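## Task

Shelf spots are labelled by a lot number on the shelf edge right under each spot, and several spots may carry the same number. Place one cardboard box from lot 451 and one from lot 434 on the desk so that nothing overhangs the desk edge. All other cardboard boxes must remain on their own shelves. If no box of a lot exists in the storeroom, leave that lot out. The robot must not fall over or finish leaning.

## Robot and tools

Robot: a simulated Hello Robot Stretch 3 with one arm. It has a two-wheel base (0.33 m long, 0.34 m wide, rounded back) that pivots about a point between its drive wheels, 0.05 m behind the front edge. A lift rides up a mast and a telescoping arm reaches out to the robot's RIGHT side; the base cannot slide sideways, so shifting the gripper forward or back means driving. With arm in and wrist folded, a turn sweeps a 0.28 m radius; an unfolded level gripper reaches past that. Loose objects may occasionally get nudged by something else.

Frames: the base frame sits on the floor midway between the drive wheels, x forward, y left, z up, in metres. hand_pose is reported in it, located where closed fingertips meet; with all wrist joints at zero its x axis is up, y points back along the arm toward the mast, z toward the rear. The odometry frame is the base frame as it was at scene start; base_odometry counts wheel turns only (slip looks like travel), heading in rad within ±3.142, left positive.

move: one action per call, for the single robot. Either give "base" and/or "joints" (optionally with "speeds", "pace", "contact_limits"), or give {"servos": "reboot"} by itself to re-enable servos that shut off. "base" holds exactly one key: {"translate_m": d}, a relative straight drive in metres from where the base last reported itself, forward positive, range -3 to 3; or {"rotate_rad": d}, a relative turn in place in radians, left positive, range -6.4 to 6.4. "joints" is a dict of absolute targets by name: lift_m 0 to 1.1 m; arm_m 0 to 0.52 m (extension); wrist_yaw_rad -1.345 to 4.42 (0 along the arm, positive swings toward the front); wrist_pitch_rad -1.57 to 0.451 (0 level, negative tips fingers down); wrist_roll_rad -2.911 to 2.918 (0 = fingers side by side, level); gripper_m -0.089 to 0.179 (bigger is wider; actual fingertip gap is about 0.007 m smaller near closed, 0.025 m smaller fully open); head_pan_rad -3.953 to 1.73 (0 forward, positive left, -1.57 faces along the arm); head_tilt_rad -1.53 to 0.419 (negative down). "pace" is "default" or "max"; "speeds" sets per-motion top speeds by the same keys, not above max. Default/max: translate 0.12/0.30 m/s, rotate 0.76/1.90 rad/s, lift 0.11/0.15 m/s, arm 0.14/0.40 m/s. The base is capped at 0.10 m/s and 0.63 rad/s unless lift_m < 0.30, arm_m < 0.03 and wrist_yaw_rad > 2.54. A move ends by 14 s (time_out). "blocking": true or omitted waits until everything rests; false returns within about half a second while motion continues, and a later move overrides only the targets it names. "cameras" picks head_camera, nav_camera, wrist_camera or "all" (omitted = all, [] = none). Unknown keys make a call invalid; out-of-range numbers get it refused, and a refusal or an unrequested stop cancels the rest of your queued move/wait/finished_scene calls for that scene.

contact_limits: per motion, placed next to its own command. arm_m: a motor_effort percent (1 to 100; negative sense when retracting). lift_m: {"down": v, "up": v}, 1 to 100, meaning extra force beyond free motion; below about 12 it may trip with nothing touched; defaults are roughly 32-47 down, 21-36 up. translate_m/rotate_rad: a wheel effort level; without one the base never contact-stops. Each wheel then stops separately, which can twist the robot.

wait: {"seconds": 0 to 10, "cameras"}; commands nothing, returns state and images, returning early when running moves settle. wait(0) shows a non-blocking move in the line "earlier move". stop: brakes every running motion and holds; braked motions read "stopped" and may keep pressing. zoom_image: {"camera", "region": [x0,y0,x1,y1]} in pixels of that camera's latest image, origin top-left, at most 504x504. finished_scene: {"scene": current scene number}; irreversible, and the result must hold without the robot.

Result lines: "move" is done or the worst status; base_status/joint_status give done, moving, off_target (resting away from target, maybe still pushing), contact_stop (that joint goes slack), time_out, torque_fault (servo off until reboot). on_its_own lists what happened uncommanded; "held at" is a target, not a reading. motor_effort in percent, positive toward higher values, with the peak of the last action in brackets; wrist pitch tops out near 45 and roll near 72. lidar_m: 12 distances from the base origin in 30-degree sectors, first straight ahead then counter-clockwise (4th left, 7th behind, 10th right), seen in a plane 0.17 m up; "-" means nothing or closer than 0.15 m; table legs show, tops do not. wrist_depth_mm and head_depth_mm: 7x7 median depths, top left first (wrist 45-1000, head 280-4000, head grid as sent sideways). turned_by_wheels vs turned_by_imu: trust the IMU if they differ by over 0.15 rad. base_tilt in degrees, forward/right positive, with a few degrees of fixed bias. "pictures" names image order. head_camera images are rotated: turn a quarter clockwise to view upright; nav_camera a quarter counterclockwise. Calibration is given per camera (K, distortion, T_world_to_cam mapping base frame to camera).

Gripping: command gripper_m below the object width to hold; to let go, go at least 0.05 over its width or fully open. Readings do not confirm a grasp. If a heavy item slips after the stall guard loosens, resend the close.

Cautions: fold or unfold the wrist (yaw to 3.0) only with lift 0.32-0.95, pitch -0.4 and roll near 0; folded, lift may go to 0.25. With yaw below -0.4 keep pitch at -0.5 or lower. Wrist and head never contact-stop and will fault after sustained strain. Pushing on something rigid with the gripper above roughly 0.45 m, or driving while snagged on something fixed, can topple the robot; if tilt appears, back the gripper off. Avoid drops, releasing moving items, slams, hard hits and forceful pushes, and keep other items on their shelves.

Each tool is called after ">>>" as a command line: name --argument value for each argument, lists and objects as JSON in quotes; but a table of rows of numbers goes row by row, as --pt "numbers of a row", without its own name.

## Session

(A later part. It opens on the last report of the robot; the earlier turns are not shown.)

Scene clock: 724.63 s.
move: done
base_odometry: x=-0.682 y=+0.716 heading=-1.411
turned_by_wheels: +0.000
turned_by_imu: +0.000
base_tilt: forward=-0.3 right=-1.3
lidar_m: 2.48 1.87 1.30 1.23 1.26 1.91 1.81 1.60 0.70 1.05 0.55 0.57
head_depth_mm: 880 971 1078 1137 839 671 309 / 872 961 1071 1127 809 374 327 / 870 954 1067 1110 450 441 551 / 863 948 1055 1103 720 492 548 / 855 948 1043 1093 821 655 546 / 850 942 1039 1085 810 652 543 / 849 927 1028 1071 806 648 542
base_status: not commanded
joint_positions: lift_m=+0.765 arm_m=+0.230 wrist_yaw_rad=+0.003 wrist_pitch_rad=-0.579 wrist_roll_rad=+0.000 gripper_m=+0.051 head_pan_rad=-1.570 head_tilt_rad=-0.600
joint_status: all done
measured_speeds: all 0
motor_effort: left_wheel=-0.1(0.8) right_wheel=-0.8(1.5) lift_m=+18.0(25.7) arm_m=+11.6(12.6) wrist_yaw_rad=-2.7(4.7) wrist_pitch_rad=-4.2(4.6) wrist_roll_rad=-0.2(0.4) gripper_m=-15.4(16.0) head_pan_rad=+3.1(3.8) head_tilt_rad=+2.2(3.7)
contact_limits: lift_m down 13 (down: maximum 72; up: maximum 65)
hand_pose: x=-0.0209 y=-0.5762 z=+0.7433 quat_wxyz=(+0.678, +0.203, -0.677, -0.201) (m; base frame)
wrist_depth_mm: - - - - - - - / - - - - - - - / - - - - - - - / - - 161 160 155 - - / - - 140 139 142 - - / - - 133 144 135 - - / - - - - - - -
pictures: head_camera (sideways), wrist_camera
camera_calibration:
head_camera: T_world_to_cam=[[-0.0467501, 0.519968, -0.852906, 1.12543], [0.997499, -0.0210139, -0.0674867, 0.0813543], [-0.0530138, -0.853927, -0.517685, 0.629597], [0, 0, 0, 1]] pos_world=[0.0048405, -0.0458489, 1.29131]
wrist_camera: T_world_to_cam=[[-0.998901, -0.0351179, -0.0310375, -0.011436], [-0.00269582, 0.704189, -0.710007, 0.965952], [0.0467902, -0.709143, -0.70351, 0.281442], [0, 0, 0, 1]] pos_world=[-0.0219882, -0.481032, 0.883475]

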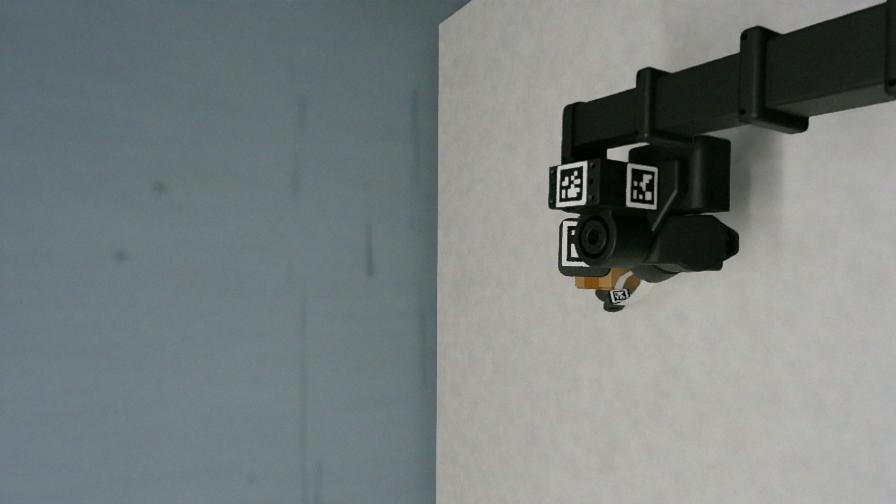

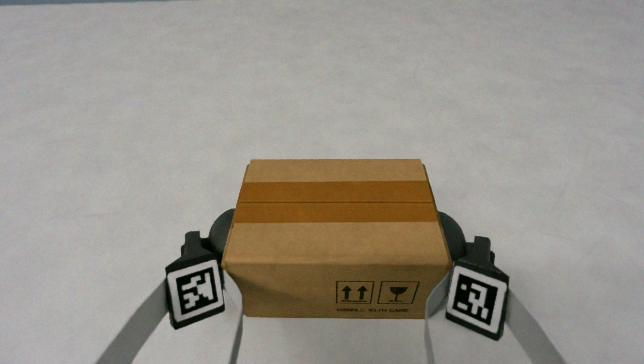

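>>> move --joints '{"lift_m":0.773}' --cameras '[]'

>>> move --joints '{"gripper_m":0.179}' --cameras '[]'

>>> move --joints '{"lift_m":0.90}' --cameras '[]'

>>> move --joints '{"arm_m":0.0}' --cameras '["nav_camera"]'

Scene clock: 734.00 s.
move: done
base_odometry: x=-0.682 y=+0.716 heading=-1.411
turned_by_wheels: +0.000
turned_by_imu: +0.000
base_tilt: forward=-0.3 right=-1.3
lidar_m: 2.48 1.87 1.30 1.23 1.26 1.91 1.80 1.60 0.70 1.05 0.55 0.57
head_depth_mm: 884 970 1083 1137 843 666 301 / 870 961 1069 1128 459 369 336 / 867 952 1064 1110 439 441 551 / 863 944 1052 1104 557 522 549 / 858 941 1042 1091 818 652 546 / 852 936 1035 1083 811 650 544 / 847 928 1026 1071 810 648 542
base_status: not commanded
joint_positions: lift_m=+0.773 arm_m=+0.230 wrist_yaw_rad=+0.003 wrist_pitch_rad=-0.602 wrist_roll_rad=+0.000 gripper_m=+0.051 head_pan_rad=-1.570 head_tilt_rad=-0.600
joint_status: all done
measured_speeds: all 0
motor_effort: left_wheel=-0.4(0.8) right_wheel=-0.9(1.1) lift_m=+28.6(31.3) arm_m=+8.7(9.7) wrist_yaw_rad=-3.1(4.3) wrist_pitch_rad=-0.1(4.3) wrist_roll_rad=+0.0(0.3) gripper_m=-15.2(15.8) head_pan_rad=+3.2(3.8) head_tilt_rad=+2.4(3.4)
hand_pose: x=-0.0210 y=-0.5724 z=+0.7467 quat_wxyz=(+0.676, +0.211, -0.675, -0.209) (m; base frame)
wrist_depth_mm: - - - - - - - / - - - - - - - / - - - - - - - / - - 158 162 156 - - / - - 141 140 143 - - / - - 138 144 136 - - / - - - - - - -
pictures: none
No camera images: "cameras" was empty.

Scene clock: 735.83 s.
move: done
base_odometry: x=-0.682 y=+0.716 heading=-1.411
turned_by_wheels: +0.000
turned_by_imu: +0.000
base_tilt: forward=-0.4 right=-1.2
lidar_m: 2.48 1.87 1.30 1.23 1.25 1.91 1.81 1.60 0.70 1.06 0.55 0.57
head_depth_mm: 878 969 1076 1136 844 668 300 / 873 961 1072 1124 459 369 336 / 868 952 1062 1110 438 442 552 / 862 945 1054 1098 557 521 549 / 855 939 1046 1094 816 653 547 / 851 935 1034 1082 812 652 543 / 841 928 1034 1071 805 647 541
base_status: not commanded
joint_positions: lift_m=+0.773 arm_m=+0.230 wrist_yaw_rad=+0.003 wrist_pitch_rad=-0.610 wrist_roll_rad=+0.000 gripper_m=+0.179 head_pan_rad=-1.570 head_tilt_rad=-0.600
joint_status: all done
measured_speeds: all 0
motor_effort: left_wheel=-0.6(0.8) right_wheel=-1.3(1.4) lift_m=+22.7(27.8) arm_m=+8.8(9.2) wrist_yaw_rad=-3.1(4.5) wrist_pitch_rad=+1.4(1.7) wrist_roll_rad=-0.1(0.3) gripper_m=+0.7(83.4) head_pan_rad=+3.3(3.8) head_tilt_rad=+2.1(3.7)
hand_pose: x=-0.0210 y=-0.5712 z=+0.7452 quat_wxyz=(+0.675, +0.213, -0.674, -0.212) (m; base frame)
wrist_depth_mm: - - - - - - - / - - - - - - - / - - - - - - - / - - 161 161 155 - - / - 142 138 140 143 - - / - 126 142 147 138 - - / - - - - - - 105
pictures: none
No camera images: "cameras" was empty.

Scene clock: 737.83 s.
move: done
base_odometry: x=-0.682 y=+0.716 heading=-1.411
turned_by_wheels: +0.000
turned_by_imu: +0.000
base_tilt: forward=-0.4 right=-1.4
lidar_m: 2.48 1.86 1.30 1.23 1.26 1.91 1.80 1.60 0.70 1.05 0.55 0.57
head_depth_mm: 880 971 1076 1130 293 650 543 / 872 961 1071 373 374 665 553 / 866 956 1057 366 390 661 552 / 863 949 1050 488 455 657 549 / 857 941 1046 1088 786 654 547 / 851 932 1032 1080 811 651 543 / 845 929 1026 1068 807 648 542
base_status: not commanded
joint_positions: lift_m=+0.900 arm_m=+0.230 wrist_yaw_rad=+0.003 wrist_pitch_rad=-0.611 wrist_roll_rad=+0.000 gripper_m=+0.179 head_pan_rad=-1.570 head_tilt_rad=-0.600
joint_status: all done
measured_speeds: all 0
motor_effort: left_wheel=-0.5(0.9) right_wheel=-0.2(1.3) lift_m=+31.1(33.5) arm_m=+7.0(8.7) wrist_yaw_rad=-3.1(4.5) wrist_pitch_rad=+1.5(1.6) wrist_roll_rad=+0.0(0.3) gripper_m=+0.6(1.2) head_pan_rad=+3.0(3.9) head_tilt_rad=+1.6(3.0)
hand_pose: x=-0.0210 y=-0.5711 z=+0.8720 quat_wxyz=(+0.675, +0.214, -0.674, -0.212) (m; base frame)
wrist_depth_mm: - - - - - - - / - - - - - - - / - - - - - - - / - - - - - - - / - 143 - - - - - / - 126 - 254 - - - / - - - 235 235 - 105
pictures: none
No camera images: "cameras" was empty.

Scene clock: 740.77 s.
move: done
base_odometry: x=-0.682 y=+0.716 heading=-1.411
turned_by_wheels: +0.000
turned_by_imu: +0.000
base_tilt: forward=-0.3 right=-1.2
lidar_m: 2.48 1.86 1.30 1.23 1.25 1.91 1.80 1.60 0.70 1.05 0.55 0.57
head_depth_mm: 879 969 1079 1137 843 708 - / 873 962 1073 1120 836 708 - / 871 952 1065 1113 828 627 - / 863 949 1051 1105 823 292 306 / 857 940 1047 1090 816 655 521 / 851 934 1036 1084 811 651 543 / 845 927 1029 1069 806 648 541
base_status: not commanded
joint_positions: lift_m=+0.900 arm_m=+0.001 wrist_yaw_rad=+0.003 wrist_pitch_rad=-0.611 wrist_roll_rad=+0.000 gripper_m=+0.179 head_pan_rad=-1.570 head_tilt_rad=-0.600
joint_status: all done
measured_speeds: all 0
motor_effort: left_wheel=-0.4(0.9) right_wheel=-0.5(1.2) lift_m=+23.4(31.2) arm_m=-12.9(14.6) wrist_yaw_rad=-3.3(4.2) wrist_pitch_rad=+1.5(1.6) wrist_roll_rad=+0.2(0.3) gripper_m=+0.3(1.3) head_pan_rad=+3.3(3.9) head_tilt_rad=+2.1(3.2)
hand_pose: x=-0.0210 y=-0.3417 z=+0.8720 quat_wxyz=(+0.675, +0.214, -0.674, -0.212) (m; base frame)
wrist_depth_mm: - - - - - - - / - - - - - - - / - - - 393 - - - / - - - - - - - / - 142 - - - - - / - 126 - - - - - / - - - - - - 105
pictures: nav_camera (sideways)
camera_calibration:
nav_camera: T_world_to_cam=[[0.0175182, -0.542463, 0.839897, -1.04988], [-0.999788, -0.018573, 0.00885738, 0.0447945], [0.0107946, -0.839874, -0.542673, 0.659432], [0, 0, 0, 1]] pos_world=[0.0560587, -0.0148506, 1.23925]

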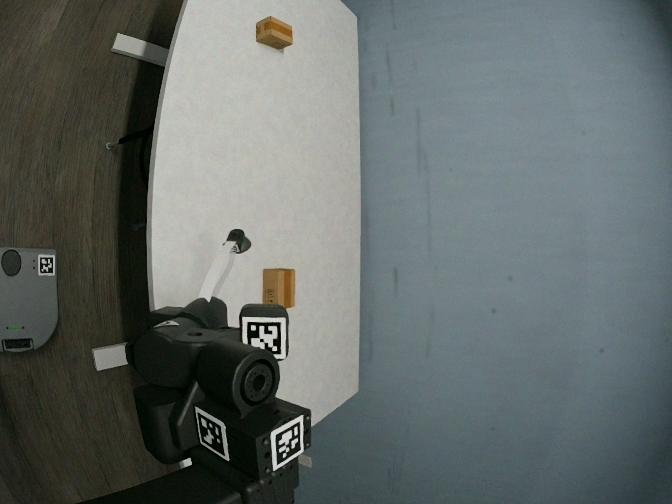

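Both placed.

>>> finished_scene --scene 2

The scene is finished: the task was done.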